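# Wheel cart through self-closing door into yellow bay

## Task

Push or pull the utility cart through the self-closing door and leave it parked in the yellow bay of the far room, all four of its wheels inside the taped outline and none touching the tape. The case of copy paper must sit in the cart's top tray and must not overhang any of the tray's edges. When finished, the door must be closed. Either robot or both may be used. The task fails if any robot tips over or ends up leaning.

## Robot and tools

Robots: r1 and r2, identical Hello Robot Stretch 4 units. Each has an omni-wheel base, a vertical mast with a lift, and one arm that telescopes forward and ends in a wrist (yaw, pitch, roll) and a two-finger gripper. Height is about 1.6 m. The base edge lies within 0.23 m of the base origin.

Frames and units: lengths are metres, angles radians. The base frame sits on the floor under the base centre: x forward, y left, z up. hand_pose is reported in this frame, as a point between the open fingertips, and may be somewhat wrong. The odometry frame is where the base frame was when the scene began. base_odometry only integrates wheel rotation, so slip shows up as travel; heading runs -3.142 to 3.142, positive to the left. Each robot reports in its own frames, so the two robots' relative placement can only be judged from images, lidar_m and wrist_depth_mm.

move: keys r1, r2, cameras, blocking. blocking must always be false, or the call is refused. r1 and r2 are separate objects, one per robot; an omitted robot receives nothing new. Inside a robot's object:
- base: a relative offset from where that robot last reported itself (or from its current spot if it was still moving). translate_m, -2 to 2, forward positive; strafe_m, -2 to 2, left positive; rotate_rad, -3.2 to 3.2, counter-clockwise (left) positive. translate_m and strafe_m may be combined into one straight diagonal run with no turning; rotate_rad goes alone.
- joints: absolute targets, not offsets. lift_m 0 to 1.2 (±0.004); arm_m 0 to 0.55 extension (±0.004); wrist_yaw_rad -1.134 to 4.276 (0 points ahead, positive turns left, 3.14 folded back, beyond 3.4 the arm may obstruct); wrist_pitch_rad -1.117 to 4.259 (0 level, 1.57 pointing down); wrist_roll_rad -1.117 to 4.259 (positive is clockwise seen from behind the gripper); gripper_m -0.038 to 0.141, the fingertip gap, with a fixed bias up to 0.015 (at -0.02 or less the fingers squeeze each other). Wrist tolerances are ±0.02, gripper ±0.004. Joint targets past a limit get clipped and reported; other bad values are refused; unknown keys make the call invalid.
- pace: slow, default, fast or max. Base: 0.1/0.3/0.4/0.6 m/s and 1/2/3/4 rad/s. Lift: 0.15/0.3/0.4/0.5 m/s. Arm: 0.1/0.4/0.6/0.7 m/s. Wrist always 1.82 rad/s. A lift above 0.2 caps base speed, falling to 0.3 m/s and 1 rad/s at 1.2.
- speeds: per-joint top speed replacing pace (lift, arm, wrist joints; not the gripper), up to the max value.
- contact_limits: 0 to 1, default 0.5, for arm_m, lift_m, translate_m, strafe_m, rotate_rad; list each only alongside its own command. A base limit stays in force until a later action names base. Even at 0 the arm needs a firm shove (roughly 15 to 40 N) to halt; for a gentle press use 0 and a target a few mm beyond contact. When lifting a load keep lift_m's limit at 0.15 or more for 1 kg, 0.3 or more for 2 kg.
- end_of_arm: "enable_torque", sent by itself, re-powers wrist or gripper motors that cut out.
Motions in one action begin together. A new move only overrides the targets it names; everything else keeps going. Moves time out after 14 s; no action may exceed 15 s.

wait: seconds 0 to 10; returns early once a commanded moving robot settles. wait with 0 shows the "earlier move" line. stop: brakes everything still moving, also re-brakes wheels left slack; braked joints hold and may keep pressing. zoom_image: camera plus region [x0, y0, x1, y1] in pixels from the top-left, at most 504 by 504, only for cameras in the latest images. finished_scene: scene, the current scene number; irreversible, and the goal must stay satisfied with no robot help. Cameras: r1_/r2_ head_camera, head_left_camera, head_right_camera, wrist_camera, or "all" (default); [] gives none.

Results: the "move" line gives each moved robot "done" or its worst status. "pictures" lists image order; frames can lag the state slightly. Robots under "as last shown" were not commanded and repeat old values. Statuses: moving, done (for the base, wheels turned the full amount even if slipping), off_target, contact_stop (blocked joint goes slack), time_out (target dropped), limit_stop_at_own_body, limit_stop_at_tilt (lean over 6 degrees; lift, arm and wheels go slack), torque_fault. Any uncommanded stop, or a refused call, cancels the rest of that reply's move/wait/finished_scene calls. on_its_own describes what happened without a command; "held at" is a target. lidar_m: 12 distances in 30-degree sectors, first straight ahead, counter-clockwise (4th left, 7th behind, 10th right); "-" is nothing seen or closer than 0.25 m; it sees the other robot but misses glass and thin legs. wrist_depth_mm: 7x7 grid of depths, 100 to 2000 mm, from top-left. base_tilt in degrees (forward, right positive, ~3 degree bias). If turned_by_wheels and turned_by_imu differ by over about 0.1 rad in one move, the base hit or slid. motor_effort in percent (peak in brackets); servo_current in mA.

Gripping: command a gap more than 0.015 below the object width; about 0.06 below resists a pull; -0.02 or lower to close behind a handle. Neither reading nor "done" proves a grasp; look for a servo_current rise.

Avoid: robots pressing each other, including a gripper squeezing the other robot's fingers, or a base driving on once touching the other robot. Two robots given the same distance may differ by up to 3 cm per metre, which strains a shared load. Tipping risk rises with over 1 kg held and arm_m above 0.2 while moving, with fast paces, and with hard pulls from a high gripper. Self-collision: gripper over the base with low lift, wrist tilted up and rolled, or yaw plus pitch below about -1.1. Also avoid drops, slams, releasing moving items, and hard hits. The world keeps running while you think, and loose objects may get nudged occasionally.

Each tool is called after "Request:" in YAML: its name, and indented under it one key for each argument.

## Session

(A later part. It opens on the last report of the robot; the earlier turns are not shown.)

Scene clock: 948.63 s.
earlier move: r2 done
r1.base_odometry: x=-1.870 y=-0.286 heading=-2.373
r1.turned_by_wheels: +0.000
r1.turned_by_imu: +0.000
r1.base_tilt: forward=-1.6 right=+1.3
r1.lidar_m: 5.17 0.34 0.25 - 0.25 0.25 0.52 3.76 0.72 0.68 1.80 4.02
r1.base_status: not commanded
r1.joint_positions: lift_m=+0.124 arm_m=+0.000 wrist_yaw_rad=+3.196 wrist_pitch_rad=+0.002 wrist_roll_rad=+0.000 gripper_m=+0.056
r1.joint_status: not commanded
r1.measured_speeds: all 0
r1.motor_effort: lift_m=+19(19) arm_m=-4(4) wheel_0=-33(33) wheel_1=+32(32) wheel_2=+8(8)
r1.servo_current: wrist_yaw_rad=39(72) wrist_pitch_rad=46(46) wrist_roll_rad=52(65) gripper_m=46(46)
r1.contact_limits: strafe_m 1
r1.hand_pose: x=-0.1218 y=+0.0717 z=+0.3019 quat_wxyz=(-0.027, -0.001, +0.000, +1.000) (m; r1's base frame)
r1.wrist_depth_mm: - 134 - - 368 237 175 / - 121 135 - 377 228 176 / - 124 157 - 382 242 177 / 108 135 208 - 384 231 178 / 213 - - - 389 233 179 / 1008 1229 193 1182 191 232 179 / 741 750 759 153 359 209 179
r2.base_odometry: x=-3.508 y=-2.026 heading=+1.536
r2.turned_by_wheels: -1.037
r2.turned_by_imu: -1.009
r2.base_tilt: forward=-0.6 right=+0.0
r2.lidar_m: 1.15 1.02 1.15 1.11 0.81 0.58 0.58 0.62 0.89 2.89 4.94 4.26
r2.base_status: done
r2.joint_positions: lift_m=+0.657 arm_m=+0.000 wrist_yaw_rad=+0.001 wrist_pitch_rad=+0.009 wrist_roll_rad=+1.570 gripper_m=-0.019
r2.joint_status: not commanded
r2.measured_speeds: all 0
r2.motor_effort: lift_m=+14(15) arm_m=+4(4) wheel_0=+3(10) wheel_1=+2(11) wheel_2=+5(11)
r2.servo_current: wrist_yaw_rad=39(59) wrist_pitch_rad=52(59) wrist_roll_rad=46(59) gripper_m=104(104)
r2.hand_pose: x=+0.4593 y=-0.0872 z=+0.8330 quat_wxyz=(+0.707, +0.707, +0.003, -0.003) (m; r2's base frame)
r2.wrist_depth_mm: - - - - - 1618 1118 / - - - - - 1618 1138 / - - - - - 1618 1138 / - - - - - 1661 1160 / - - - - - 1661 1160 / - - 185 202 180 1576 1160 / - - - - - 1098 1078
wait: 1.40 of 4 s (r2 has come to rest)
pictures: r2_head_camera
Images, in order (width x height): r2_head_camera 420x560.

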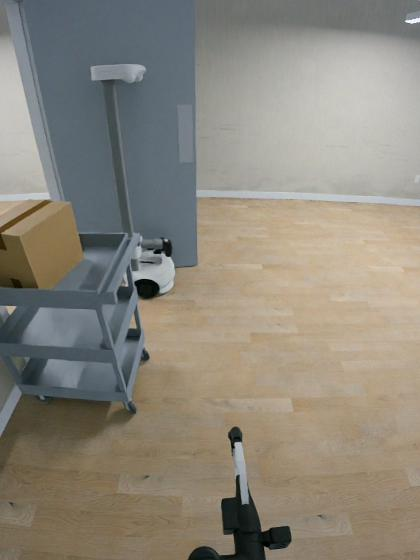

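Request:
move:
  r2: {"base":{"strafe_m":0.63}}
  blocking: false
  cameras: []

Request:
wait:
  seconds: 5
  cameras: ["r2_head_camera","r2_head_left_camera"]

Scene clock: 960.13 s.
move: r2 moving
r1: as last shown
r1.lidar_m: 5.16 0.34 0.25 - 0.25 0.25 0.51 3.74 0.71 0.69 1.76 4.00
r1.servo_current: wrist_yaw_rad=39(72) wrist_pitch_rad=46(46) wrist_roll_rad=33(59) gripper_m=39(46)
r1.contact_limits: strafe_m 1
r1.wrist_depth_mm: - 135 - - 370 236 175 / - 121 134 - 375 229 175 / - 124 157 - 382 242 177 / 109 135 208 - 384 233 179 / 213 - - - 387 233 179 / 1042 1205 194 1205 190 231 179 / 750 759 759 153 359 208 179
r2.base_odometry: x=-3.544 y=-2.024 heading=+1.536
r2.turned_by_wheels: +0.000
r2.turned_by_imu: +0.000
r2.base_tilt: forward=-0.7 right=+0.1
r2.lidar_m: 1.04 1.01 1.13 1.08 0.82 0.60 0.58 0.61 0.92 2.90 4.97 4.25
r2.base_status: strafe_m moving
r2.joint_positions: lift_m=+0.657 arm_m=+0.000 wrist_yaw_rad=+0.001 wrist_pitch_rad=+0.009 wrist_roll_rad=+1.570 gripper_m=-0.019
r2.joint_status: not commanded
r2.measured_speeds: translate_m=+0.001 strafe_m=+0.141 rotate_rad=-0.007 lift_m=+0.000 arm_m=+0.000 wrist_yaw_rad=+0.000 wrist_pitch_rad=+0.000 wrist_roll_rad=+0.000
r2.motor_effort: lift_m=+14(15) arm_m=+4(4) wheel_0=-12(14) wheel_1=+11(13) wheel_2=+0(4)
r2.servo_current: wrist_yaw_rad=39(52) wrist_pitch_rad=52(59) wrist_roll_rad=46(52) gripper_m=98(98)
r2.hand_pose: x=+0.4593 y=-0.0872 z=+0.8330 quat_wxyz=(+0.707, +0.707, +0.003, -0.003) (m; r2's base frame)
r2.wrist_depth_mm: - - - - - 1576 1138 / - - - - - 1708 1118 / - - - - - 1661 1160 / - - - - - 1618 1138 / - - - - - 1661 1160 / - - 186 201 179 1537 1160 / - - - - - 1205 1025
pictures: none
No camera images: "cameras" was empty.

Scene clock: 963.07 s.
earlier move: r2 done
r1.base_odometry: x=-1.870 y=-0.286 heading=-2.373
r1.turned_by_wheels: +0.000
r1.turned_by_imu: +0.000
r1.base_tilt: forward=-1.6 right=+1.3
r1.lidar_m: 5.16 0.34 0.25 - 0.25 0.25 0.51 3.74 0.74 0.70 2.86 4.03
r1.base_status: not commanded
r1.joint_positions: lift_m=+0.124 arm_m=+0.000 wrist_yaw_rad=+3.196 wrist_pitch_rad=+0.002 wrist_roll_rad=+0.000 gripper_m=+0.056
r1.joint_status: not commanded
r1.measured_speeds: all 0
r1.motor_effort: lift_m=+19(19) arm_m=-4(4) wheel_0=-32(33) wheel_1=+32(32) wheel_2=+8(8)
r1.servo_current: wrist_yaw_rad=33(72) wrist_pitch_rad=46(52) wrist_roll_rad=46(65) gripper_m=46(52)
r1.contact_limits: strafe_m 1
r1.hand_pose: x=-0.1218 y=+0.0717 z=+0.3019 quat_wxyz=(-0.027, -0.001, +0.000, +1.000) (m; r1's base frame)
r1.wrist_depth_mm: - 134 - - 370 236 175 / - 121 134 - 377 228 177 / - 124 157 - 379 243 177 / 109 135 208 - 382 231 178 / 213 - - - 387 232 180 / 1025 1182 194 1182 191 233 179 / 750 750 759 153 359 208 179
r2.base_odometry: x=-4.137 y=-2.004 heading=+1.536
r2.turned_by_wheels: +0.000
r2.turned_by_imu: +0.001
r2.base_tilt: forward=-0.7 right=+0.1
r2.lidar_m: 0.98 0.70 0.51 0.47 0.54 0.59 0.56 0.59 0.85 2.88 5.61 0.99
r2.base_status: done
r2.joint_positions: lift_m=+0.657 arm_m=+0.000 wrist_yaw_rad=+0.001 wrist_pitch_rad=+0.009 wrist_roll_rad=+1.570 gripper_m=-0.019
r2.joint_status: not commanded
r2.measured_speeds: all 0
r2.motor_effort: lift_m=+14(15) arm_m=+4(4) wheel_0=-1(14) wheel_1=+3(13) wheel_2=+0(4)
r2.servo_current: wrist_yaw_rad=46(59) wrist_pitch_rad=59(59) wrist_roll_rad=59(59) gripper_m=98(104)
r2.hand_pose: x=+0.4593 y=-0.0872 z=+0.8330 quat_wxyz=(+0.707, +0.707, +0.003, -0.003) (m; r2's base frame)
r2.wrist_depth_mm: - - - - - 1576 1118 / - - - - - 1618 1138 / - - - - - 1336 - / - - - 991 - 1182 - / - - 854 768 - 1182 - / 1756 - 187 201 180 1182 - / - - - - - 123 -
wait: 2.93 of 5 s (r2 has come to rest)
pictures: r2_head_camera, r2_head_left_camera
Images, in order (width x height): r2_head_camera 420x560, r2_head_left_camera 420x672.

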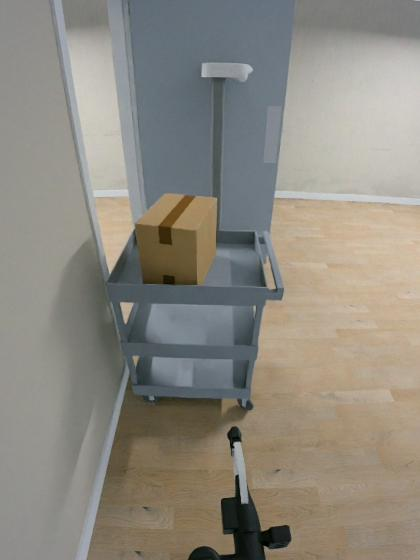

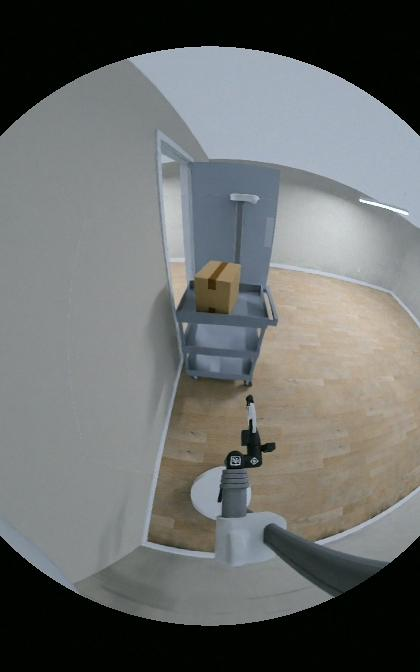

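Request:
move:
  r2: {"base":{"strafe_m":0.12}}
  blocking: false
  cameras: []

Request:
wait:
  seconds: 3
  cameras: []

Request:
move:
  r2: {"base":{"translate_m":0.5},"pace":"slow","contact_limits":{"translate_m":0.5}}
  blocking: false
  cameras: []

Request:
wait:
  seconds: 8
  cameras: ["r2_head_camera","r1_head_right_camera"]

Scene clock: 975.90 s.
move: r2 moving
r1: as last shown
r1.lidar_m: 5.17 0.33 0.25 - 0.25 0.25 0.53 3.72 0.72 0.69 2.85 4.00
r1.motor_effort: lift_m=+19(19) arm_m=-4(4) wheel_0=-33(33) wheel_1=+31(32) wheel_2=+8(8)
r1.servo_current: wrist_yaw_rad=59(59) wrist_pitch_rad=46(46) wrist_roll_rad=52(59) gripper_m=39(46)
r1.contact_limits: strafe_m 1
r1.wrist_depth_mm: - 134 - - 370 238 174 / - 121 135 - 375 228 176 / - 124 157 - 379 242 177 / 108 135 208 - 382 231 179 / 213 - - - 389 232 179 / 1008 1205 193 1182 190 234 180 / 759 759 759 153 362 208 180
r2.base_odometry: x=-4.174 y=-2.003 heading=+1.537
r2.turned_by_wheels: +0.000
r2.turned_by_imu: +0.001
r2.base_tilt: forward=-0.6 right=+0.1
r2.lidar_m: 0.98 0.65 0.48 0.44 0.49 0.56 0.55 0.58 0.85 2.83 5.65 1.02
r2.base_status: strafe_m moving
r2.joint_positions: lift_m=+0.657 arm_m=+0.000 wrist_yaw_rad=+0.001 wrist_pitch_rad=+0.009 wrist_roll_rad=+1.570 gripper_m=-0.019
r2.joint_status: not commanded
r2.measured_speeds: translate_m=+0.000 strafe_m=+0.141 rotate_rad=-0.003 lift_m=+0.000 arm_m=+0.000 wrist_yaw_rad=+0.000 wrist_pitch_rad=+0.000 wrist_roll_rad=+0.000
r2.motor_effort: lift_m=+14(15) arm_m=+3(4) wheel_0=-9(14) wheel_1=+12(12) wheel_2=+1(2)
r2.servo_current: wrist_yaw_rad=46(52) wrist_pitch_rad=52(52) wrist_roll_rad=46(59) gripper_m=98(104)
r2.hand_pose: x=+0.4593 y=-0.0872 z=+0.8330 quat_wxyz=(+0.707, +0.707, +0.003, -0.003) (m; r2's base frame)
r2.wrist_depth_mm: - - - - - 1618 1118 / - - - - - 1618 1138 / - - - - 1808 - - / - - - 917 - 1182 - / - - 820 768 - 1205 - / 1661 - 187 202 179 1118 - / - - - - - 123 -
pictures: none
No camera images: "cameras" was empty.

Scene clock: 976.97 s.
earlier move: r2 done
r1.base_odometry: x=-1.870 y=-0.286 heading=-2.373
r1.turned_by_wheels: +0.000
r1.turned_by_imu: +0.000
r1.base_tilt: forward=-1.6 right=+1.3
r1.lidar_m: 5.17 0.34 0.25 - 0.25 0.25 0.52 3.74 0.71 0.67 2.88 4.02
r1.base_status: not commanded
r1.joint_positions: lift_m=+0.124 arm_m=+0.000 wrist_yaw_rad=+3.196 wrist_pitch_rad=+0.002 wrist_roll_rad=+0.000 gripper_m=+0.056
r1.joint_status: not commanded
r1.measured_speeds: all 0
r1.motor_effort: lift_m=+19(19) arm_m=-4(4) wheel_0=-33(33) wheel_1=+32(32) wheel_2=+8(8)
r1.servo_current: wrist_yaw_rad=39(72) wrist_pitch_rad=39(52) wrist_roll_rad=65(65) gripper_m=46(46)
r1.contact_limits: strafe_m 1
r1.hand_pose: x=-0.1218 y=+0.0717 z=+0.3019 quat_wxyz=(-0.027, -0.001, +0.000, +1.000) (m; r1's base frame)
r1.wrist_depth_mm: - 135 - - 368 238 174 / - 121 135 - 377 229 176 / - 124 157 - 382 241 176 / 108 135 208 - 384 231 178 / 213 - - - 387 232 179 / 1008 1205 193 1182 191 232 179 / 750 750 750 153 359 208 179
r2.base_odometry: x=-4.257 y=-2.000 heading=+1.537
r2.turned_by_wheels: +0.000
r2.turned_by_imu: +0.000
r2.base_tilt: forward=-0.7 right=+0.1
r2.lidar_m: 0.96 0.51 0.39 0.36 0.40 0.56 0.53 0.61 0.84 2.80 5.67 1.01
r2.base_status: done
r2.joint_positions: lift_m=+0.657 arm_m=+0.000 wrist_yaw_rad=+0.001 wrist_pitch_rad=+0.009 wrist_roll_rad=+1.570 gripper_m=-0.019
r2.joint_status: not commanded
r2.measured_speeds: all 0
r2.motor_effort: lift_m=+14(15) arm_m=+4(4) wheel_0=-1(14) wheel_1=+2(12) wheel_2=+0(2)
r2.servo_current: wrist_yaw_rad=46(52) wrist_pitch_rad=52(59) wrist_roll_rad=46(59) gripper_m=98(104)
r2.hand_pose: x=+0.4593 y=-0.0872 z=+0.8330 quat_wxyz=(+0.707, +0.707, +0.003, -0.003) (m; r2's base frame)
r2.wrist_depth_mm: - - - - - 1661 1118 / - - - - - 1537 - / - - - - - 1182 - / - - 820 798 - 1229 - / - - 854 768 - 1205 - / 1863 - 187 202 180 1464 - / - - - - - - -
wait: 1.07 of 3 s (r2 has come to rest)
pictures: none
No camera images: "cameras" was empty.

Scene clock: 977.47 s.
move: r2 moving
r1: as last shown
r1.lidar_m: 5.17 0.34 0.25 - 0.25 0.25 0.52 3.75 0.74 0.70 2.86 4.00
r1.motor_effort: lift_m=+19(19) arm_m=-3(4) wheel_0=-32(33) wheel_1=+32(32) wheel_2=+8(8)
r1.servo_current: wrist_yaw_rad=46(59) wrist_pitch_rad=39(46) wrist_roll_rad=46(65) gripper_m=39(46)
r1.contact_limits: strafe_m 1
r1.wrist_depth_mm: - 134 - - 368 237 174 / - 121 134 - 375 228 176 / - 124 157 - 379 243 177 / 109 135 208 - 384 230 178 / 213 - - - 387 234 179 / 991 1205 193 1182 191 233 180 / 750 750 750 154 357 208 179
r2.base_odometry: x=-4.257 y=-1.988 heading=+1.537
r2.turned_by_wheels: +0.000
r2.turned_by_imu: +0.000
r2.base_tilt: forward=-0.7 right=+0.1
r2.lidar_m: 0.98 0.52 0.40 0.36 0.39 0.58 0.55 0.60 0.88 2.89 5.63 1.02
r2.base_status: translate_m moving
r2.joint_positions: lift_m=+0.657 arm_m=+0.000 wrist_yaw_rad=+0.001 wrist_pitch_rad=+0.009 wrist_roll_rad=+1.570 gripper_m=-0.019
r2.joint_status: not commanded
r2.measured_speeds: translate_m=+0.049 strafe_m=+0.000 rotate_rad=+0.000 lift_m=+0.000 arm_m=+0.000 wrist_yaw_rad=+0.000 wrist_pitch_rad=+0.000 wrist_roll_rad=+0.000
r2.motor_effort: lift_m=+14(15) arm_m=+4(4) wheel_0=+3(8) wheel_1=+7(8) wheel_2=-9(10)
r2.servo_current: wrist_yaw_rad=52(65) wrist_pitch_rad=46(59) wrist_roll_rad=39(65) gripper_m=91(104)
r2.contact_limits: translate_m 0.5
r2.hand_pose: x=+0.4593 y=-0.0872 z=+0.8330 quat_wxyz=(+0.707, +0.707, +0.003, -0.003) (m; r2's base frame)
r2.wrist_depth_mm: - - - - - 1661 1138 / - - - - - 1537 - / - - - - - 1182 - / - - 809 809 - 1205 - / - - 820 768 - - - / 1808 - 187 202 180 1464 - / - - - - - - -
pictures: none
No camera images: "cameras" was empty.

Scene clock: 983.23 s.
earlier move: r2 done
r1.base_odometry: x=-1.870 y=-0.286 heading=-2.373
r1.turned_by_wheels: +0.000
r1.turned_by_imu: +0.000
r1.base_tilt: forward=-1.6 right=+1.3
r1.lidar_m: 5.17 0.36 0.25 - 0.26 0.25 0.51 3.77 0.72 0.71 2.87 4.01
r1.base_status: not commanded
r1.joint_positions: lift_m=+0.124 arm_m=+0.000 wrist_yaw_rad=+3.196 wrist_pitch_rad=+0.002 wrist_roll_rad=+0.000 gripper_m=+0.056
r1.joint_status: not commanded
r1.measured_speeds: all 0
r1.motor_effort: lift_m=+19(19) arm_m=-4(4) wheel_0=-32(33) wheel_1=+32(32) wheel_2=+8(8)
r1.servo_current: wrist_yaw_rad=59(72) wrist_pitch_rad=39(52) wrist_roll_rad=39(72) gripper_m=33(52)
r1.contact_limits: strafe_m 1
r1.hand_pose: x=-0.1218 y=+0.0717 z=+0.3019 quat_wxyz=(-0.027, -0.001, +0.000, +1.000) (m; r1's base frame)
r1.wrist_depth_mm: - 134 - - 368 237 175 / - 121 134 - 377 228 176 / - 124 157 - 382 243 177 / 108 135 208 - 387 231 179 / 213 - - - 387 233 179 / 1008 1205 194 1182 192 234 180 / 759 741 750 153 357 208 179
r2.base_odometry: x=-4.240 y=-1.501 heading=+1.537
r2.turned_by_wheels: +0.000
r2.turned_by_imu: +0.001
r2.base_tilt: forward=-0.7 right=+0.1
r2.lidar_m: 0.48 0.49 0.37 0.32 0.38 0.55 1.04 1.10 1.59 5.31 4.97 0.49
r2.base_status: done
r2.joint_positions: lift_m=+0.657 arm_m=+0.000 wrist_yaw_rad=+0.001 wrist_pitch_rad=+0.009 wrist_roll_rad=+1.570 gripper_m=-0.019
r2.joint_status: not commanded
r2.measured_speeds: all 0
r2.motor_effort: lift_m=+14(15) arm_m=+4(4) wheel_0=+5(11) wheel_1=+5(8) wheel_2=-5(11)
r2.servo_current: wrist_yaw_rad=59(65) wrist_pitch_rad=52(65) wrist_roll_rad=39(65) gripper_m=98(104)
r2.contact_limits: translate_m 0.5
r2.hand_pose: x=+0.4593 y=-0.0872 z=+0.8330 quat_wxyz=(+0.707, +0.707, +0.003, -0.003) (m; r2's base frame)
r2.wrist_depth_mm: - - - 256 - 647 - / - - 1618 260 1397 - - / - 1281 484 264 1308 715 - / 1618 353 349 268 - 723 - / 317 319 319 271 - 723 - / 338 336 185 202 169 741 - / - 343 353 - - - -
wait: 5.77 of 8 s (r2 has come to rest)
pictures: r1_head_right_camera, r2_head_camera
Images, in order (width x height): r1_head_right_camera 420x672, r2_head_camera 420x560.

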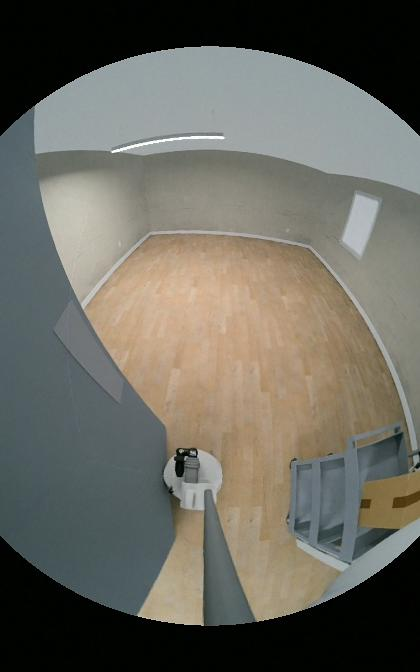

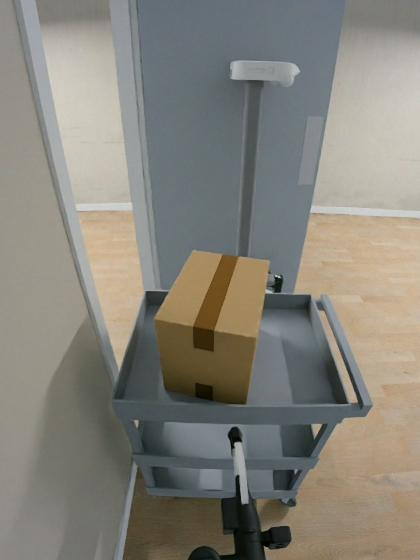

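Request:
move:
  r2: {"base":{"translate_m":0.3},"pace":"slow","contact_limits":{"translate_m":0.6}}
  blocking: false
  cameras: []

Request:
wait:
  seconds: 6
  cameras: ["r2_head_camera","r1_head_right_camera"]

Scene clock: 990.50 s.
move: r2 moving
r1: as last shown
r1.lidar_m: 5.17 0.32 0.25 - 0.25 0.25 0.51 3.76 0.73 0.70 2.87 3.99
r1.motor_effort: lift_m=+19(19) arm_m=-4(4) wheel_0=-33(33) wheel_1=+31(32) wheel_2=+8(8)
r1.servo_current: wrist_yaw_rad=52(65) wrist_pitch_rad=46(46) wrist_roll_rad=33(65) gripper_m=39(46)
r1.contact_limits: strafe_m 1
r1.wrist_depth_mm: - 134 - - 370 237 174 / - 121 134 - 377 229 176 / - 124 157 - 382 242 177 / 108 135 209 - 384 231 179 / 213 - - - 387 232 179 / 1008 1205 193 1182 191 233 180 / 750 759 750 153 357 208 179
r2.base_odometry: x=-4.240 y=-1.488 heading=+1.537
r2.turned_by_wheels: +0.000
r2.turned_by_imu: +0.001
r2.base_tilt: forward=-0.7 right=+0.1
r2.lidar_m: 0.48 0.49 0.33 0.34 0.37 0.55 1.05 1.13 1.65 5.38 4.96 0.49
r2.base_status: translate_m moving
r2.joint_positions: lift_m=+0.657 arm_m=+0.000 wrist_yaw_rad=+0.001 wrist_pitch_rad=+0.009 wrist_roll_rad=+1.570 gripper_m=-0.019
r2.joint_status: not commanded
r2.measured_speeds: translate_m=+0.049 strafe_m=+0.000 rotate_rad=+0.000 lift_m=+0.000 arm_m=+0.000 wrist_yaw_rad=+0.000 wrist_pitch_rad=+0.000 wrist_roll_rad=+0.000
r2.motor_effort: lift_m=+14(15) arm_m=+4(4) wheel_0=+6(10) wheel_1=+5(7) wheel_2=-9(12)
r2.servo_current: wrist_yaw_rad=39(65) wrist_pitch_rad=52(59) wrist_roll_rad=52(59) gripper_m=98(104)
r2.contact_limits: translate_m 0.6
r2.hand_pose: x=+0.4593 y=-0.0872 z=+0.8330 quat_wxyz=(+0.707, +0.707, +0.003, -0.003) (m; r2's base frame)
r2.wrist_depth_mm: - - - 245 - 647 - / - - 251 249 251 - - / - 1281 469 253 256 1281 - / 343 343 340 257 - - - / 307 307 307 259 262 715 - / 325 324 186 201 169 732 - / 349 338 340 - - - -
pictures: none
No camera images: "cameras" was empty.

Scene clock: 994.27 s.
earlier move: r2 done
r1.base_odometry: x=-1.870 y=-0.286 heading=-2.373
r1.turned_by_wheels: +0.000
r1.turned_by_imu: +0.000
r1.base_tilt: forward=-1.6 right=+1.3
r1.lidar_m: 5.17 0.33 0.25 - 0.25 0.25 0.53 0.79 0.35 0.34 2.85 4.00
r1.base_status: not commanded
r1.joint_positions: lift_m=+0.124 arm_m=+0.000 wrist_yaw_rad=+3.196 wrist_pitch_rad=+0.002 wrist_roll_rad=+0.000 gripper_m=+0.056
r1.joint_status: not commanded
r1.measured_speeds: all 0
r1.motor_effort: lift_m=+19(19) arm_m=-3(4) wheel_0=-33(33) wheel_1=+32(32) wheel_2=+8(8)
r1.servo_current: wrist_yaw_rad=46(65) wrist_pitch_rad=46(52) wrist_roll_rad=52(65) gripper_m=46(46)
r1.contact_limits: strafe_m 1
r1.hand_pose: x=-0.1218 y=+0.0717 z=+0.3019 quat_wxyz=(-0.027, -0.001, +0.000, +1.000) (m; r1's base frame)
r1.wrist_depth_mm: - 134 - - 370 238 175 / - 121 135 - 377 229 176 / - 124 158 - 379 243 177 / 108 135 207 - 387 232 178 / 212 - - - 392 232 179 / 1025 1182 193 1182 190 232 180 / 741 759 759 153 357 208 179
r2.base_odometry: x=-4.230 y=-1.201 heading=+1.537
r2.turned_by_wheels: +0.000
r2.turned_by_imu: +0.001
r2.base_tilt: forward=-0.7 right=+0.1
r2.lidar_m: 0.41 0.38 0.35 0.32 0.36 0.50 1.34 1.42 2.06 5.48 4.61 0.50
r2.base_status: done
r2.joint_positions: lift_m=+0.657 arm_m=+0.000 wrist_yaw_rad=-0.003 wrist_pitch_rad=+0.008 wrist_roll_rad=+1.570 gripper_m=-0.019
r2.joint_status: not commanded
r2.measured_speeds: all 0
r2.motor_effort: lift_m=+14(15) arm_m=+4(4) wheel_0=+3(14) wheel_1=+4(9) wheel_2=-6(19)
r2.servo_current: wrist_yaw_rad=46(65) wrist_pitch_rad=46(59) wrist_roll_rad=52(59) gripper_m=78(104)
r2.contact_limits: translate_m 0.6
r2.hand_pose: x=+0.4590 y=-0.0883 z=+0.8332 quat_wxyz=(+0.707, +0.707, +0.002, -0.004) (m; r2's base frame)
r2.wrist_depth_mm: - - - 304 - 1618 430 / - - - 285 - 1078 492 / 1008 1025 1025 268 1008 661 - / - - - 255 254 - - / 282 282 281 242 241 676 - / 276 276 186 202 170 654 - / 272 270 273 - - - -
wait: 3.77 of 6 s (r2 has come to rest)
pictures: r1_head_right_camera, r2_head_camera
Images, in order (width x height): r1_head_right_camera 420x672, r2_head_camera 420x560.

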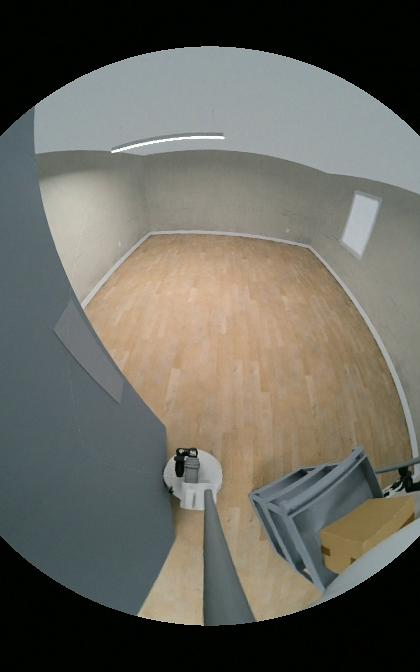

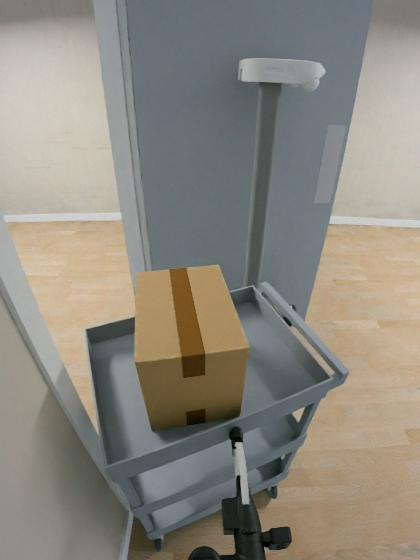

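Request:
move:
  r2: {"base":{"translate_m":-0.08}}
  blocking: false
  cameras: []

Request:
wait:
  seconds: 3
  cameras: []

Request:
move:
  r2: {"base":{"strafe_m":0.04},"joints":{"wrist_yaw_rad":0.45},"pace":"slow","contact_limits":{"strafe_m":0.2}}
  blocking: false
  cameras: []

Request:
wait:
  seconds: 3
  cameras: ["r2_head_camera"]

Scene clock: 1003.70 s.
move: r2 moving
r1: as last shown
r1.lidar_m: 5.17 0.33 0.25 - 0.25 0.25 0.49 0.78 0.38 0.36 2.88 4.03
r1.motor_effort: lift_m=+19(19) arm_m=-3(4) wheel_0=-33(33) wheel_1=+31(32) wheel_2=+8(8)
r1.servo_current: wrist_yaw_rad=46(65) wrist_pitch_rad=46(46) wrist_roll_rad=52(59) gripper_m=46(46)
r1.contact_limits: strafe_m 1
r1.wrist_depth_mm: - 134 - - 370 238 175 / - 121 135 - 377 228 175 / - 124 158 - 379 242 177 / 109 135 208 - 384 230 178 / 213 - - - 387 232 179 / 1008 1205 194 1182 191 233 179 / 750 759 750 153 359 209 179
r2.base_odometry: x=-4.231 y=-1.232 heading=+1.537
r2.turned_by_wheels: +0.000
r2.turned_by_imu: +0.000
r2.base_tilt: forward=-0.7 right=+0.1
r2.lidar_m: 0.42 0.42 0.35 0.33 0.35 0.51 1.29 1.37 1.99 5.48 4.59 0.52
r2.base_status: translate_m moving
r2.joint_positions: lift_m=+0.657 arm_m=+0.000 wrist_yaw_rad=-0.003 wrist_pitch_rad=+0.008 wrist_roll_rad=+1.570 gripper_m=-0.019
r2.joint_status: not commanded
r2.measured_speeds: translate_m=-0.121 strafe_m=+0.000 rotate_rad=+0.002 lift_m=+0.000 arm_m=+0.000 wrist_yaw_rad=+0.000 wrist_pitch_rad=+0.000 wrist_roll_rad=+0.000
r2.motor_effort: lift_m=+14(14) arm_m=+4(4) wheel_0=-7(9) wheel_1=-8(8) wheel_2=+12(12)
r2.servo_current: wrist_yaw_rad=52(59) wrist_pitch_rad=52(59) wrist_roll_rad=52(52) gripper_m=72(78)
r2.hand_pose: x=+0.4590 y=-0.0882 z=+0.8332 quat_wxyz=(+0.707, +0.707, +0.002, -0.004) (m; r2's base frame)
r2.wrist_depth_mm: - - - 334 373 1430 449 / - - - 314 - 1098 508 / 1042 1042 1042 297 1042 715 - / - - - 281 - - - / 307 306 307 266 - - - / 303 301 186 202 170 676 - / 297 297 298 - - - -
pictures: none
No camera images: "cameras" was empty.

Scene clock: 1004.63 s.
earlier move: r2 done
r1.base_odometry: x=-1.870 y=-0.286 heading=-2.373
r1.turned_by_wheels: +0.000
r1.turned_by_imu: +0.000
r1.base_tilt: forward=-1.6 right=+1.3
r1.lidar_m: 5.17 0.34 0.25 - 0.25 0.25 0.52 0.74 0.38 0.35 2.86 3.99
r1.base_status: not commanded
r1.joint_positions: lift_m=+0.124 arm_m=+0.000 wrist_yaw_rad=+3.196 wrist_pitch_rad=+0.002 wrist_roll_rad=+0.000 gripper_m=+0.056
r1.joint_status: not commanded
r1.measured_speeds: all 0
r1.motor_effort: lift_m=+19(19) arm_m=-3(4) wheel_0=-33(33) wheel_1=+31(32) wheel_2=+8(8)
r1.servo_current: wrist_yaw_rad=39(72) wrist_pitch_rad=39(52) wrist_roll_rad=33(65) gripper_m=39(46)
r1.contact_limits: strafe_m 1
r1.hand_pose: x=-0.1218 y=+0.0717 z=+0.3019 quat_wxyz=(-0.027, -0.001, +0.000, +1.000) (m; r1's base frame)
r1.wrist_depth_mm: - 134 - - 368 237 175 / - 121 134 - 377 228 176 / - 124 157 - 384 244 177 / 108 135 208 - 384 231 178 / 213 - - - 387 232 179 / 1008 1229 194 1205 191 234 179 / 768 750 750 153 357 208 179
r2.base_odometry: x=-4.233 y=-1.281 heading=+1.537
r2.turned_by_wheels: +0.000
r2.turned_by_imu: +0.000
r2.base_tilt: forward=-0.7 right=+0.1
r2.lidar_m: 0.48 0.45 0.34 0.31 0.35 0.54 1.27 1.36 1.92 5.47 4.70 0.59
r2.base_status: done
r2.joint_positions: lift_m=+0.657 arm_m=+0.000 wrist_yaw_rad=-0.003 wrist_pitch_rad=+0.008 wrist_roll_rad=+1.570 gripper_m=-0.019
r2.joint_status: not commanded
r2.measured_speeds: all 0
r2.motor_effort: lift_m=+14(14) arm_m=+4(4) wheel_0=-3(9) wheel_1=-4(8) wheel_2=+3(13)
r2.servo_current: wrist_yaw_rad=46(65) wrist_pitch_rad=52(59) wrist_roll_rad=52(59) gripper_m=72(78)
r2.hand_pose: x=+0.4590 y=-0.0882 z=+0.8332 quat_wxyz=(+0.707, +0.707, +0.002, -0.004) (m; r2's base frame)
r2.wrist_depth_mm: - - - 394 418 415 407 / - - - 373 - 591 512 / 1078 1098 1098 351 1098 741 - / - - - 334 - - - / 359 359 357 315 - - - / 353 353 187 202 170 723 - / 347 345 345 - - - -
wait: 0.93 of 3 s (r2 has come to rest)
pictures: none
No camera images: "cameras" was empty.

Scene clock: 1005.13 s.
move: r2 moving
r1: as last shown
r1.lidar_m: 5.16 0.32 0.25 - 0.25 0.25 0.52 0.77 0.35 0.32 2.87 4.01
r1.motor_effort: lift_m=+19(19) arm_m=-4(4) wheel_0=-33(33) wheel_1=+32(32) wheel_2=+8(8)
r1.servo_current: wrist_yaw_rad=52(85) wrist_pitch_rad=39(46) wrist_roll_rad=59(59) gripper_m=46(46)
r1.contact_limits: strafe_m 1
r1.wrist_depth_mm: - 134 - - 370 237 174 / - 121 134 - 377 228 176 / - 124 157 - 382 243 177 / 108 135 208 - 384 231 179 / 213 - - - 382 231 179 / 991 1182 194 1182 190 232 179 / 750 759 750 153 355 208 179
r2.base_odometry: x=-4.247 y=-1.280 heading=+1.537
r2.turned_by_wheels: +0.000
r2.turned_by_imu: +0.000
r2.base_tilt: forward=-0.7 right=+0.1
r2.lidar_m: 0.46 0.42 0.32 0.30 0.33 0.50 1.27 1.35 1.92 5.49 4.70 0.57
r2.base_status: strafe_m moving
r2.joint_positions: lift_m=+0.657 arm_m=+0.000 wrist_yaw_rad=+0.346 wrist_pitch_rad=+0.008 wrist_roll_rad=+1.570 gripper_m=-0.019
r2.joint_status: wrist_yaw_rad moving
r2.measured_speeds: translate_m=+0.001 strafe_m=+0.056 rotate_rad=-0.003 lift_m=+0.000 arm_m=+0.000 wrist_yaw_rad=+0.952 wrist_pitch_rad=+0.000 wrist_roll_rad=+0.000
r2.motor_effort: lift_m=+14(15) arm_m=+4(4) wheel_0=-4(11) wheel_1=+8(8) wheel_2=+0(3)
r2.servo_current: wrist_yaw_rad=52(137) wrist_pitch_rad=46(52) wrist_roll_rad=33(59) gripper_m=72(78)
r2.contact_limits: strafe_m 0.2
r2.hand_pose: x=+0.4718 y=+0.0155 z=+0.8332 quat_wxyz=(+0.697, +0.696, +0.124, +0.119) (m; r2's base frame)
r2.wrist_depth_mm: - - 257 258 - - - / 298 300 298 257 - 707 - / 309 310 307 259 - - - / 319 319 322 259 - 715 - / 334 332 332 259 - 707 - / - 343 186 201 180 668 - / - - - - - 1708 466
pictures: none
No camera images: "cameras" was empty.

Scene clock: 1006.10 s.
earlier move: r2 done
r1.base_odometry: x=-1.870 y=-0.286 heading=-2.373
r1.turned_by_wheels: +0.000
r1.turned_by_imu: +0.000
r1.base_tilt: forward=-1.6 right=+1.3
r1.lidar_m: 5.16 0.32 0.25 - 0.25 0.25 0.51 0.77 0.38 0.35 2.87 4.00
r1.base_status: not commanded
r1.joint_positions: lift_m=+0.124 arm_m=+0.000 wrist_yaw_rad=+3.196 wrist_pitch_rad=+0.002 wrist_roll_rad=+0.000 gripper_m=+0.056
r1.joint_status: not commanded
r1.measured_speeds: all 0
r1.motor_effort: lift_m=+19(19) arm_m=-3(4) wheel_0=-32(33) wheel_1=+32(32) wheel_2=+8(8)
r1.servo_current: wrist_yaw_rad=52(85) wrist_pitch_rad=46(46) wrist_roll_rad=59(72) gripper_m=33(52)
r1.contact_limits: strafe_m 1
r1.hand_pose: x=-0.1218 y=+0.0717 z=+0.3019 quat_wxyz=(-0.027, -0.001, +0.000, +1.000) (m; r1's base frame)
r1.wrist_depth_mm: - 135 - - 368 236 174 / - 121 134 - 375 228 176 / - 124 157 - 379 242 177 / 109 135 209 - 387 231 179 / 213 - - - 387 233 179 / 1008 1229 193 1182 190 232 179 / 750 750 759 153 355 208 179
r2.base_odometry: x=-4.273 y=-1.279 heading=+1.537
r2.turned_by_wheels: +0.000
r2.turned_by_imu: +0.000
r2.base_tilt: forward=-0.6 right=+0.1
r2.lidar_m: 0.46 0.43 0.30 0.27 0.30 0.46 1.25 1.36 1.94 5.51 4.68 0.58
r2.base_status: done
r2.joint_positions: lift_m=+0.657 arm_m=+0.000 wrist_yaw_rad=+0.447 wrist_pitch_rad=+0.008 wrist_roll_rad=+1.570 gripper_m=-0.019
r2.joint_status: all done
r2.measured_speeds: all 0
r2.motor_effort: lift_m=+14(15) arm_m=+4(4) wheel_0=-3(11) wheel_1=+5(8) wheel_2=+0(3)
r2.servo_current: wrist_yaw_rad=46(137) wrist_pitch_rad=52(52) wrist_roll_rad=52(59) gripper_m=65(78)
r2.contact_limits: strafe_m 0.2
r2.hand_pose: x=+0.4687 y=+0.0459 z=+0.8332 quat_wxyz=(+0.690, +0.689, +0.159, +0.154) (m; r2's base frame)
r2.wrist_depth_mm: 267 271 268 223 - - - / 281 282 279 227 227 668 - / 296 296 294 230 233 668 - / 312 312 309 236 - 683 - / - - 327 238 242 691 - / - - 186 201 180 1661 442 / 433 421 413 - 433 413 427
wait: 0.97 of 3 s (r2 has come to rest)
pictures: r2_head_camera
Images, in order (width x height): r2_head_camera 420x560.

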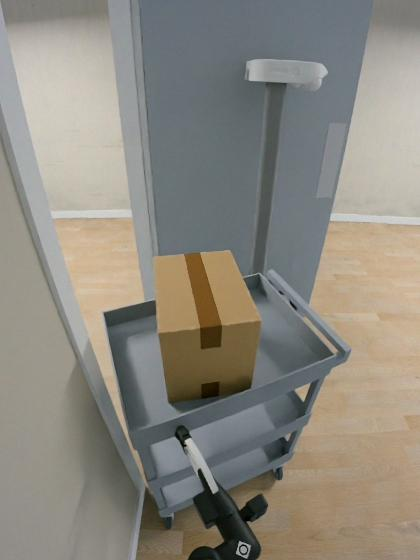

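Request:
move:
  r2: {"base":{"translate_m":0.2},"pace":"slow","contact_limits":{"translate_m":0.6}}
  blocking: false
  cameras: []

Request:
wait:
  seconds: 4
  cameras: ["r2_head_camera","r1_head_right_camera"]

Scene clock: 1011.73 s.
move: r2 moving
r1: as last shown
r1.lidar_m: 5.17 0.31 0.25 - 0.25 0.25 0.50 0.79 0.36 0.34 2.85 3.99
r1.motor_effort: lift_m=+19(19) arm_m=-4(4) wheel_0=-32(33) wheel_1=+32(32) wheel_2=+8(8)
r1.servo_current: wrist_yaw_rad=59(65) wrist_pitch_rad=46(52) wrist_roll_rad=33(59) gripper_m=39(46)
r1.contact_limits: strafe_m 1
r1.wrist_depth_mm: - 134 - - 368 238 175 / - 121 135 - 377 228 176 / - 124 157 - 382 243 177 / 109 135 208 - 384 231 178 / 213 - - - 387 232 179 / 1008 1205 194 1182 191 232 179 / 741 750 759 153 359 208 178
r2.base_odometry: x=-4.272 y=-1.267 heading=+1.537
r2.turned_by_wheels: +0.000
r2.turned_by_imu: +0.000
r2.base_tilt: forward=-0.8 right=+0.1
r2.lidar_m: 0.44 0.41 0.31 0.29 0.31 0.45 1.26 1.36 1.93 5.49 4.69 0.55
r2.base_status: translate_m moving
r2.joint_positions: lift_m=+0.657 arm_m=+0.000 wrist_yaw_rad=+0.447 wrist_pitch_rad=+0.008 wrist_roll_rad=+1.570 gripper_m=-0.019
r2.joint_status: not commanded
r2.measured_speeds: translate_m=+0.046 strafe_m=-0.001 rotate_rad=+0.000 lift_m=+0.000 arm_m=+0.000 wrist_yaw_rad=+0.000 wrist_pitch_rad=+0.000 wrist_roll_rad=+0.000
r2.motor_effort: lift_m=+14(14) arm_m=+4(4) wheel_0=+9(9) wheel_1=+8(8) wheel_2=-13(13)
r2.servo_current: wrist_yaw_rad=52(59) wrist_pitch_rad=52(59) wrist_roll_rad=46(52) gripper_m=72(72)
r2.contact_limits: translate_m 0.6
r2.hand_pose: x=+0.4687 y=+0.0459 z=+0.8332 quat_wxyz=(+0.690, +0.689, +0.159, +0.154) (m; r2's base frame)
r2.wrist_depth_mm: 260 260 257 214 - - - / 272 273 273 219 220 661 - / 287 289 287 222 224 668 - / 300 304 301 228 - 683 - / 319 320 317 231 - 691 - / - - 189 200 180 1618 452 / 433 413 407 - 421 415 427
pictures: none
No camera images: "cameras" was empty.

Scene clock: 1014.50 s.
earlier move: r2 done
r1.base_odometry: x=-1.870 y=-0.286 heading=-2.373
r1.turned_by_wheels: +0.000
r1.turned_by_imu: +0.000
r1.base_tilt: forward=-1.6 right=+1.3
r1.lidar_m: 5.17 0.33 0.25 - 0.25 0.25 0.52 0.25 0.27 0.34 2.87 4.01
r1.base_status: not commanded
r1.joint_positions: lift_m=+0.124 arm_m=+0.000 wrist_yaw_rad=+3.196 wrist_pitch_rad=+0.002 wrist_roll_rad=+0.000 gripper_m=+0.056
r1.joint_status: not commanded
r1.measured_speeds: all 0
r1.motor_effort: lift_m=+19(19) arm_m=-4(4) wheel_0=-32(33) wheel_1=+32(32) wheel_2=+8(8)
r1.servo_current: wrist_yaw_rad=52(78) wrist_pitch_rad=39(52) wrist_roll_rad=33(65) gripper_m=46(52)
r1.contact_limits: strafe_m 1
r1.hand_pose: x=-0.1218 y=+0.0717 z=+0.3019 quat_wxyz=(-0.027, -0.001, +0.000, +1.000) (m; r1's base frame)
r1.wrist_depth_mm: - 134 - - 368 237 174 / - 121 134 - 375 229 176 / - 124 158 - 379 242 177 / 109 135 208 - 384 230 179 / 223 - - - 387 231 179 / 389 1205 193 1182 191 233 179 / 219 750 750 154 357 208 179
r2.base_odometry: x=-4.266 y=-1.080 heading=+1.537
r2.turned_by_wheels: +0.000
r2.turned_by_imu: +0.001
r2.base_tilt: forward=-0.7 right=+0.0
r2.lidar_m: 0.43 0.40 0.30 0.27 0.31 0.45 1.47 1.57 2.24 5.51 4.44 0.62
r2.base_status: done
r2.joint_positions: lift_m=+0.657 arm_m=+0.000 wrist_yaw_rad=+0.449 wrist_pitch_rad=+0.008 wrist_roll_rad=+1.570 gripper_m=-0.019
r2.joint_status: not commanded
r2.measured_speeds: all 0
r2.motor_effort: lift_m=+14(15) arm_m=+4(4) wheel_0=+4(13) wheel_1=+4(10) wheel_2=-6(15)
r2.servo_current: wrist_yaw_rad=52(59) wrist_pitch_rad=52(59) wrist_roll_rad=52(59) gripper_m=72(78)
r2.contact_limits: translate_m 0.6
r2.hand_pose: x=+0.4686 y=+0.0465 z=+0.8333 quat_wxyz=(+0.690, +0.688, +0.160, +0.155) (m; r2's base frame)
r2.wrist_depth_mm: 293 294 294 248 - - - / 300 298 298 246 - 699 - / 306 306 304 243 245 691 - / 309 312 310 240 - 691 - / 317 319 317 236 - 691 - / - - 185 201 179 647 - / - - - - - 1576 439
wait: 2.77 of 4 s (r2 has come to rest)
pictures: r1_head_right_camera, r2_head_camera
Images, in order (width x height): r1_head_right_camera 420x672, r2_head_camera 420x560.

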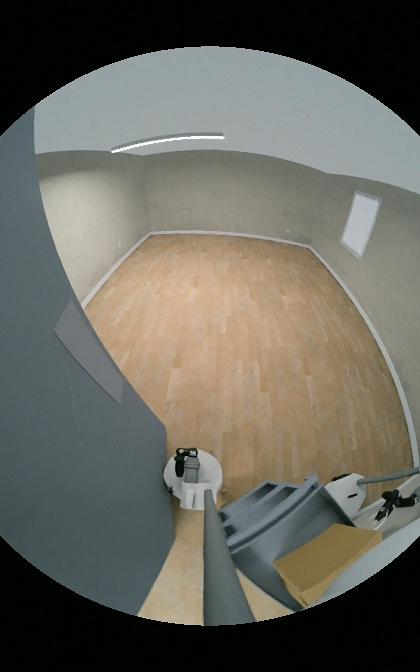

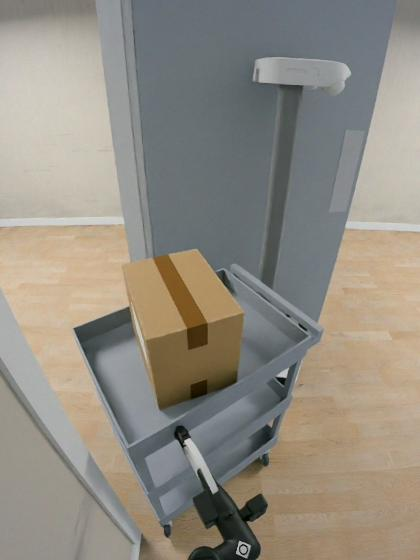

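Request:
move:
  r2: {"base":{"translate_m":-0.08}}
  blocking: false
  cameras: []

Request:
wait:
  seconds: 3
  cameras: []

Request:
move:
  r2: {"joints":{"wrist_yaw_rad":0.85}}
  blocking: false
  cameras: []

Request:
wait:
  seconds: 3
  cameras: ["r2_head_camera","r2_head_left_camera"]

Scene clock: 1025.30 s.
move: r2 moving
r1: as last shown
r1.lidar_m: 5.18 0.32 0.25 - 0.25 0.26 0.49 0.25 0.26 0.34 2.88 3.99
r1.motor_effort: lift_m=+19(19) arm_m=-4(4) wheel_0=-33(33) wheel_1=+32(32) wheel_2=+8(8)
r1.servo_current: wrist_yaw_rad=52(59) wrist_pitch_rad=46(52) wrist_roll_rad=46(59) gripper_m=39(52)
r1.contact_limits: strafe_m 1
r1.wrist_depth_mm: - 134 - - 366 236 175 / - 121 134 - 377 228 176 / - 124 158 - 379 243 176 / 109 135 208 - 384 230 178 / 223 - - - 387 232 180 / 389 1205 194 1160 190 233 179 / 218 759 741 153 355 208 179
r2.base_odometry: x=-4.267 y=-1.111 heading=+1.537
r2.turned_by_wheels: +0.000
r2.turned_by_imu: +0.000
r2.base_tilt: forward=-0.7 right=+0.1
r2.lidar_m: 0.47 0.39 0.30 0.27 0.31 0.45 1.41 1.53 2.19 5.50 4.48 0.69
r2.base_status: translate_m moving
r2.joint_positions: lift_m=+0.657 arm_m=+0.000 wrist_yaw_rad=+0.449 wrist_pitch_rad=+0.008 wrist_roll_rad=+1.570 gripper_m=-0.019
r2.joint_status: not commanded
r2.measured_speeds: translate_m=-0.121 strafe_m=+0.001 rotate_rad=+0.001 lift_m=+0.000 arm_m=+0.000 wrist_yaw_rad=+0.000 wrist_pitch_rad=+0.000 wrist_roll_rad=+0.000
r2.motor_effort: lift_m=+14(15) arm_m=+4(4) wheel_0=-8(9) wheel_1=-8(8) wheel_2=+13(13)
r2.servo_current: wrist_yaw_rad=39(52) wrist_pitch_rad=46(59) wrist_roll_rad=46(65) gripper_m=65(78)
r2.hand_pose: x=+0.4686 y=+0.0465 z=+0.8333 quat_wxyz=(+0.690, +0.688, +0.160, +0.155) (m; r2's base frame)
r2.wrist_depth_mm: 317 320 319 274 - - - / 324 324 324 270 - 715 - / 329 330 330 266 - 715 - / 338 338 338 264 - 723 - / - 343 345 260 - 707 - / - - 187 202 178 668 - / - - - - - 1397 1098
pictures: none
No camera images: "cameras" was empty.

Scene clock: 1026.23 s.
earlier move: r2 done
r1.base_odometry: x=-1.870 y=-0.286 heading=-2.373
r1.turned_by_wheels: +0.000
r1.turned_by_imu: +0.000
r1.base_tilt: forward=-1.6 right=+1.3
r1.lidar_m: 5.17 0.35 0.25 - 0.25 0.26 0.53 0.25 0.25 0.36 2.89 4.00
r1.base_status: not commanded
r1.joint_positions: lift_m=+0.124 arm_m=+0.000 wrist_yaw_rad=+3.196 wrist_pitch_rad=+0.002 wrist_roll_rad=+0.000 gripper_m=+0.056
r1.joint_status: not commanded
r1.measured_speeds: all 0
r1.motor_effort: lift_m=+19(19) arm_m=-4(4) wheel_0=-32(33) wheel_1=+31(32) wheel_2=+8(8)
r1.servo_current: wrist_yaw_rad=65(65) wrist_pitch_rad=39(52) wrist_roll_rad=52(65) gripper_m=39(52)
r1.contact_limits: strafe_m 1
r1.hand_pose: x=-0.1218 y=+0.0717 z=+0.3019 quat_wxyz=(-0.027, -0.001, +0.000, +1.000) (m; r1's base frame)
r1.wrist_depth_mm: - 134 - - 370 236 174 / - 121 134 - 375 228 176 / - 124 157 - 379 241 177 / 109 135 208 - 384 232 178 / 222 - - - 387 233 179 / 389 1229 194 1160 191 233 179 / 218 750 741 153 357 208 179
r2.base_odometry: x=-4.269 y=-1.160 heading=+1.537
r2.turned_by_wheels: +0.000
r2.turned_by_imu: +0.000
r2.base_tilt: forward=-0.7 right=+0.1
r2.lidar_m: 0.53 0.38 0.29 0.27 0.28 0.46 1.39 1.47 2.10 5.53 4.50 0.75
r2.base_status: done
r2.joint_positions: lift_m=+0.657 arm_m=+0.000 wrist_yaw_rad=+0.449 wrist_pitch_rad=+0.008 wrist_roll_rad=+1.570 gripper_m=-0.019
r2.joint_status: not commanded
r2.measured_speeds: all 0
r2.motor_effort: lift_m=+14(15) arm_m=+4(4) wheel_0=-3(10) wheel_1=-3(8) wheel_2=+4(14)
r2.servo_current: wrist_yaw_rad=46(59) wrist_pitch_rad=46(59) wrist_roll_rad=46(65) gripper_m=72(85)
r2.hand_pose: x=+0.4686 y=+0.0465 z=+0.8333 quat_wxyz=(+0.690, +0.688, +0.160, +0.155) (m; r2's base frame)
r2.wrist_depth_mm: - 366 366 320 - - - / 370 370 370 315 - 768 - / 379 379 379 312 - 768 - / - 387 389 310 - 750 - / - - - 304 - 741 - / - - 187 201 178 1499 - / - - - - - 124 1160
wait: 0.93 of 3 s (r2 has come to rest)
pictures: none
No camera images: "cameras" was empty.

Scene clock: 1026.73 s.
move: r2 moving
r1: as last shown
r1.lidar_m: 5.18 0.34 0.25 - 0.25 0.25 0.54 0.25 0.27 0.32 2.86 4.00
r1.motor_effort: lift_m=+19(19) arm_m=-4(4) wheel_0=-33(33) wheel_1=+31(32) wheel_2=+8(8)
r1.servo_current: wrist_yaw_rad=46(65) wrist_pitch_rad=46(52) wrist_roll_rad=52(59) gripper_m=52(52)
r1.contact_limits: strafe_m 1
r1.wrist_depth_mm: - 134 - - 370 236 174 / - 121 135 - 375 228 176 / - 124 157 - 379 242 177 / 108 136 208 - 384 231 178 / 223 - - - 387 232 179 / 392 1255 194 1182 190 232 179 / 219 750 741 153 357 208 179
r2.base_odometry: x=-4.269 y=-1.160 heading=+1.537
r2.turned_by_wheels: +0.000
r2.turned_by_imu: +0.000
r2.base_tilt: forward=-0.7 right=+0.1
r2.lidar_m: 0.52 0.39 0.29 0.28 0.31 0.44 1.38 1.46 2.14 5.52 4.55 0.75
r2.base_status: not commanded
r2.joint_positions: lift_m=+0.657 arm_m=+0.000 wrist_yaw_rad=+0.839 wrist_pitch_rad=+0.008 wrist_roll_rad=+1.570 gripper_m=-0.019
r2.joint_status: wrist_yaw_rad moving
r2.measured_speeds: translate_m=+0.000 strafe_m=+0.000 rotate_rad=+0.000 lift_m=+0.000 arm_m=+0.000 wrist_yaw_rad=+0.328 wrist_pitch_rad=+0.000 wrist_roll_rad=+0.000
r2.motor_effort: lift_m=+14(15) arm_m=+4(4) wheel_0=-3(4) wheel_1=-4(4) wheel_2=+4(4)
r2.servo_current: wrist_yaw_rad=52(111) wrist_pitch_rad=59(59) wrist_roll_rad=46(59) gripper_m=72(78)
r2.hand_pose: x=+0.4286 y=+0.1562 z=+0.8333 quat_wxyz=(+0.647, +0.644, +0.291, +0.286) (m; r2's base frame)
r2.wrist_depth_mm: 304 306 303 232 - 654 - / - - - 242 - 668 - / - - - 254 - 1661 - / - - - 265 - 1708 1160 / - - - - - 1537 1138 / 324 325 187 202 181 325 325 / 314 307 310 - 310 304 314
pictures: none
No camera images: "cameras" was empty.

Scene clock: 1027.10 s.
earlier move: r2 done
r1.base_odometry: x=-1.870 y=-0.286 heading=-2.373
r1.turned_by_wheels: +0.000
r1.turned_by_imu: +0.000
r1.base_tilt: forward=-1.6 right=+1.3
r1.lidar_m: 5.17 0.35 0.25 - 0.25 0.25 0.52 0.25 0.28 0.35 2.88 4.01
r1.base_status: not commanded
r1.joint_positions: lift_m=+0.124 arm_m=+0.000 wrist_yaw_rad=+3.196 wrist_pitch_rad=+0.002 wrist_roll_rad=+0.000 gripper_m=+0.056
r1.joint_status: not commanded
r1.measured_speeds: all 0
r1.motor_effort: lift_m=+19(19) arm_m=-3(4) wheel_0=-33(33) wheel_1=+32(32) wheel_2=+8(8)
r1.servo_current: wrist_yaw_rad=59(65) wrist_pitch_rad=39(52) wrist_roll_rad=46(59) gripper_m=39(52)
r1.contact_limits: strafe_m 1
r1.hand_pose: x=-0.1218 y=+0.0717 z=+0.3019 quat_wxyz=(-0.027, -0.001, +0.000, +1.000) (m; r1's base frame)
r1.wrist_depth_mm: - 135 - - 368 237 174 / - 121 135 - 375 227 176 / - 124 157 - 382 242 177 / 109 135 208 - 384 232 178 / 223 - - - 384 233 179 / 392 1229 194 1205 191 233 180 / 218 750 750 153 359 208 179
r2.base_odometry: x=-4.269 y=-1.160 heading=+1.537
r2.turned_by_wheels: +0.000
r2.turned_by_imu: +0.000
r2.base_tilt: forward=-0.6 right=+0.1
r2.lidar_m: 0.50 0.41 0.30 0.28 0.32 0.47 1.37 1.45 2.13 5.51 4.54 0.74
r2.base_status: not commanded
r2.joint_positions: lift_m=+0.657 arm_m=+0.000 wrist_yaw_rad=+0.847 wrist_pitch_rad=+0.008 wrist_roll_rad=+1.570 gripper_m=-0.019
r2.joint_status: all done
r2.measured_speeds: all 0
r2.motor_effort: lift_m=+14(15) arm_m=+4(4) wheel_0=-3(4) wheel_1=-4(4) wheel_2=+4(4)
r2.servo_current: wrist_yaw_rad=46(111) wrist_pitch_rad=59(59) wrist_roll_rad=39(59) gripper_m=65(78)
r2.hand_pose: x=+0.4274 y=+0.1582 z=+0.8333 quat_wxyz=(+0.646, +0.643, +0.293, +0.288) (m; r2's base frame)
r2.wrist_depth_mm: 309 307 304 231 - 661 - / - - - 240 - 668 - / - - - 252 - 1661 - / - - - 264 - 1661 1160 / - - - - - 1576 1160 / 324 324 187 202 182 324 322 / 312 301 310 - 309 301 310
wait: 0.37 of 3 s (r2 has come to rest)
pictures: r2_head_camera, r2_head_left_camera
Images, in order (width x height): r2_head_camera 420x560, r2_head_left_camera 420x672.

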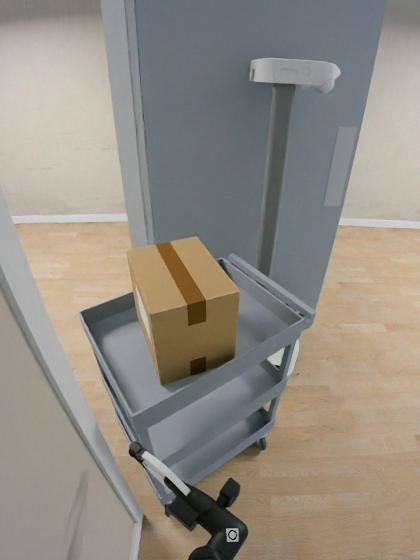

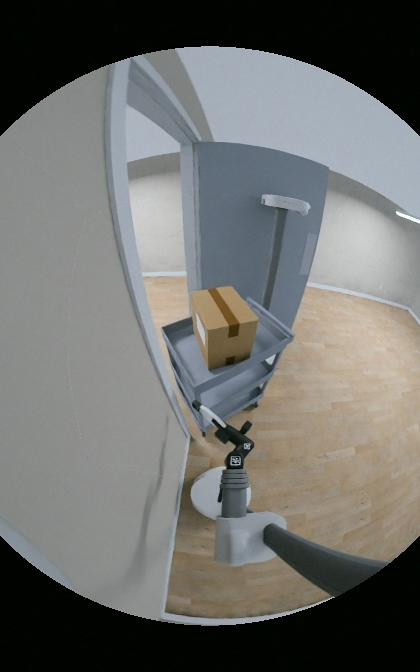

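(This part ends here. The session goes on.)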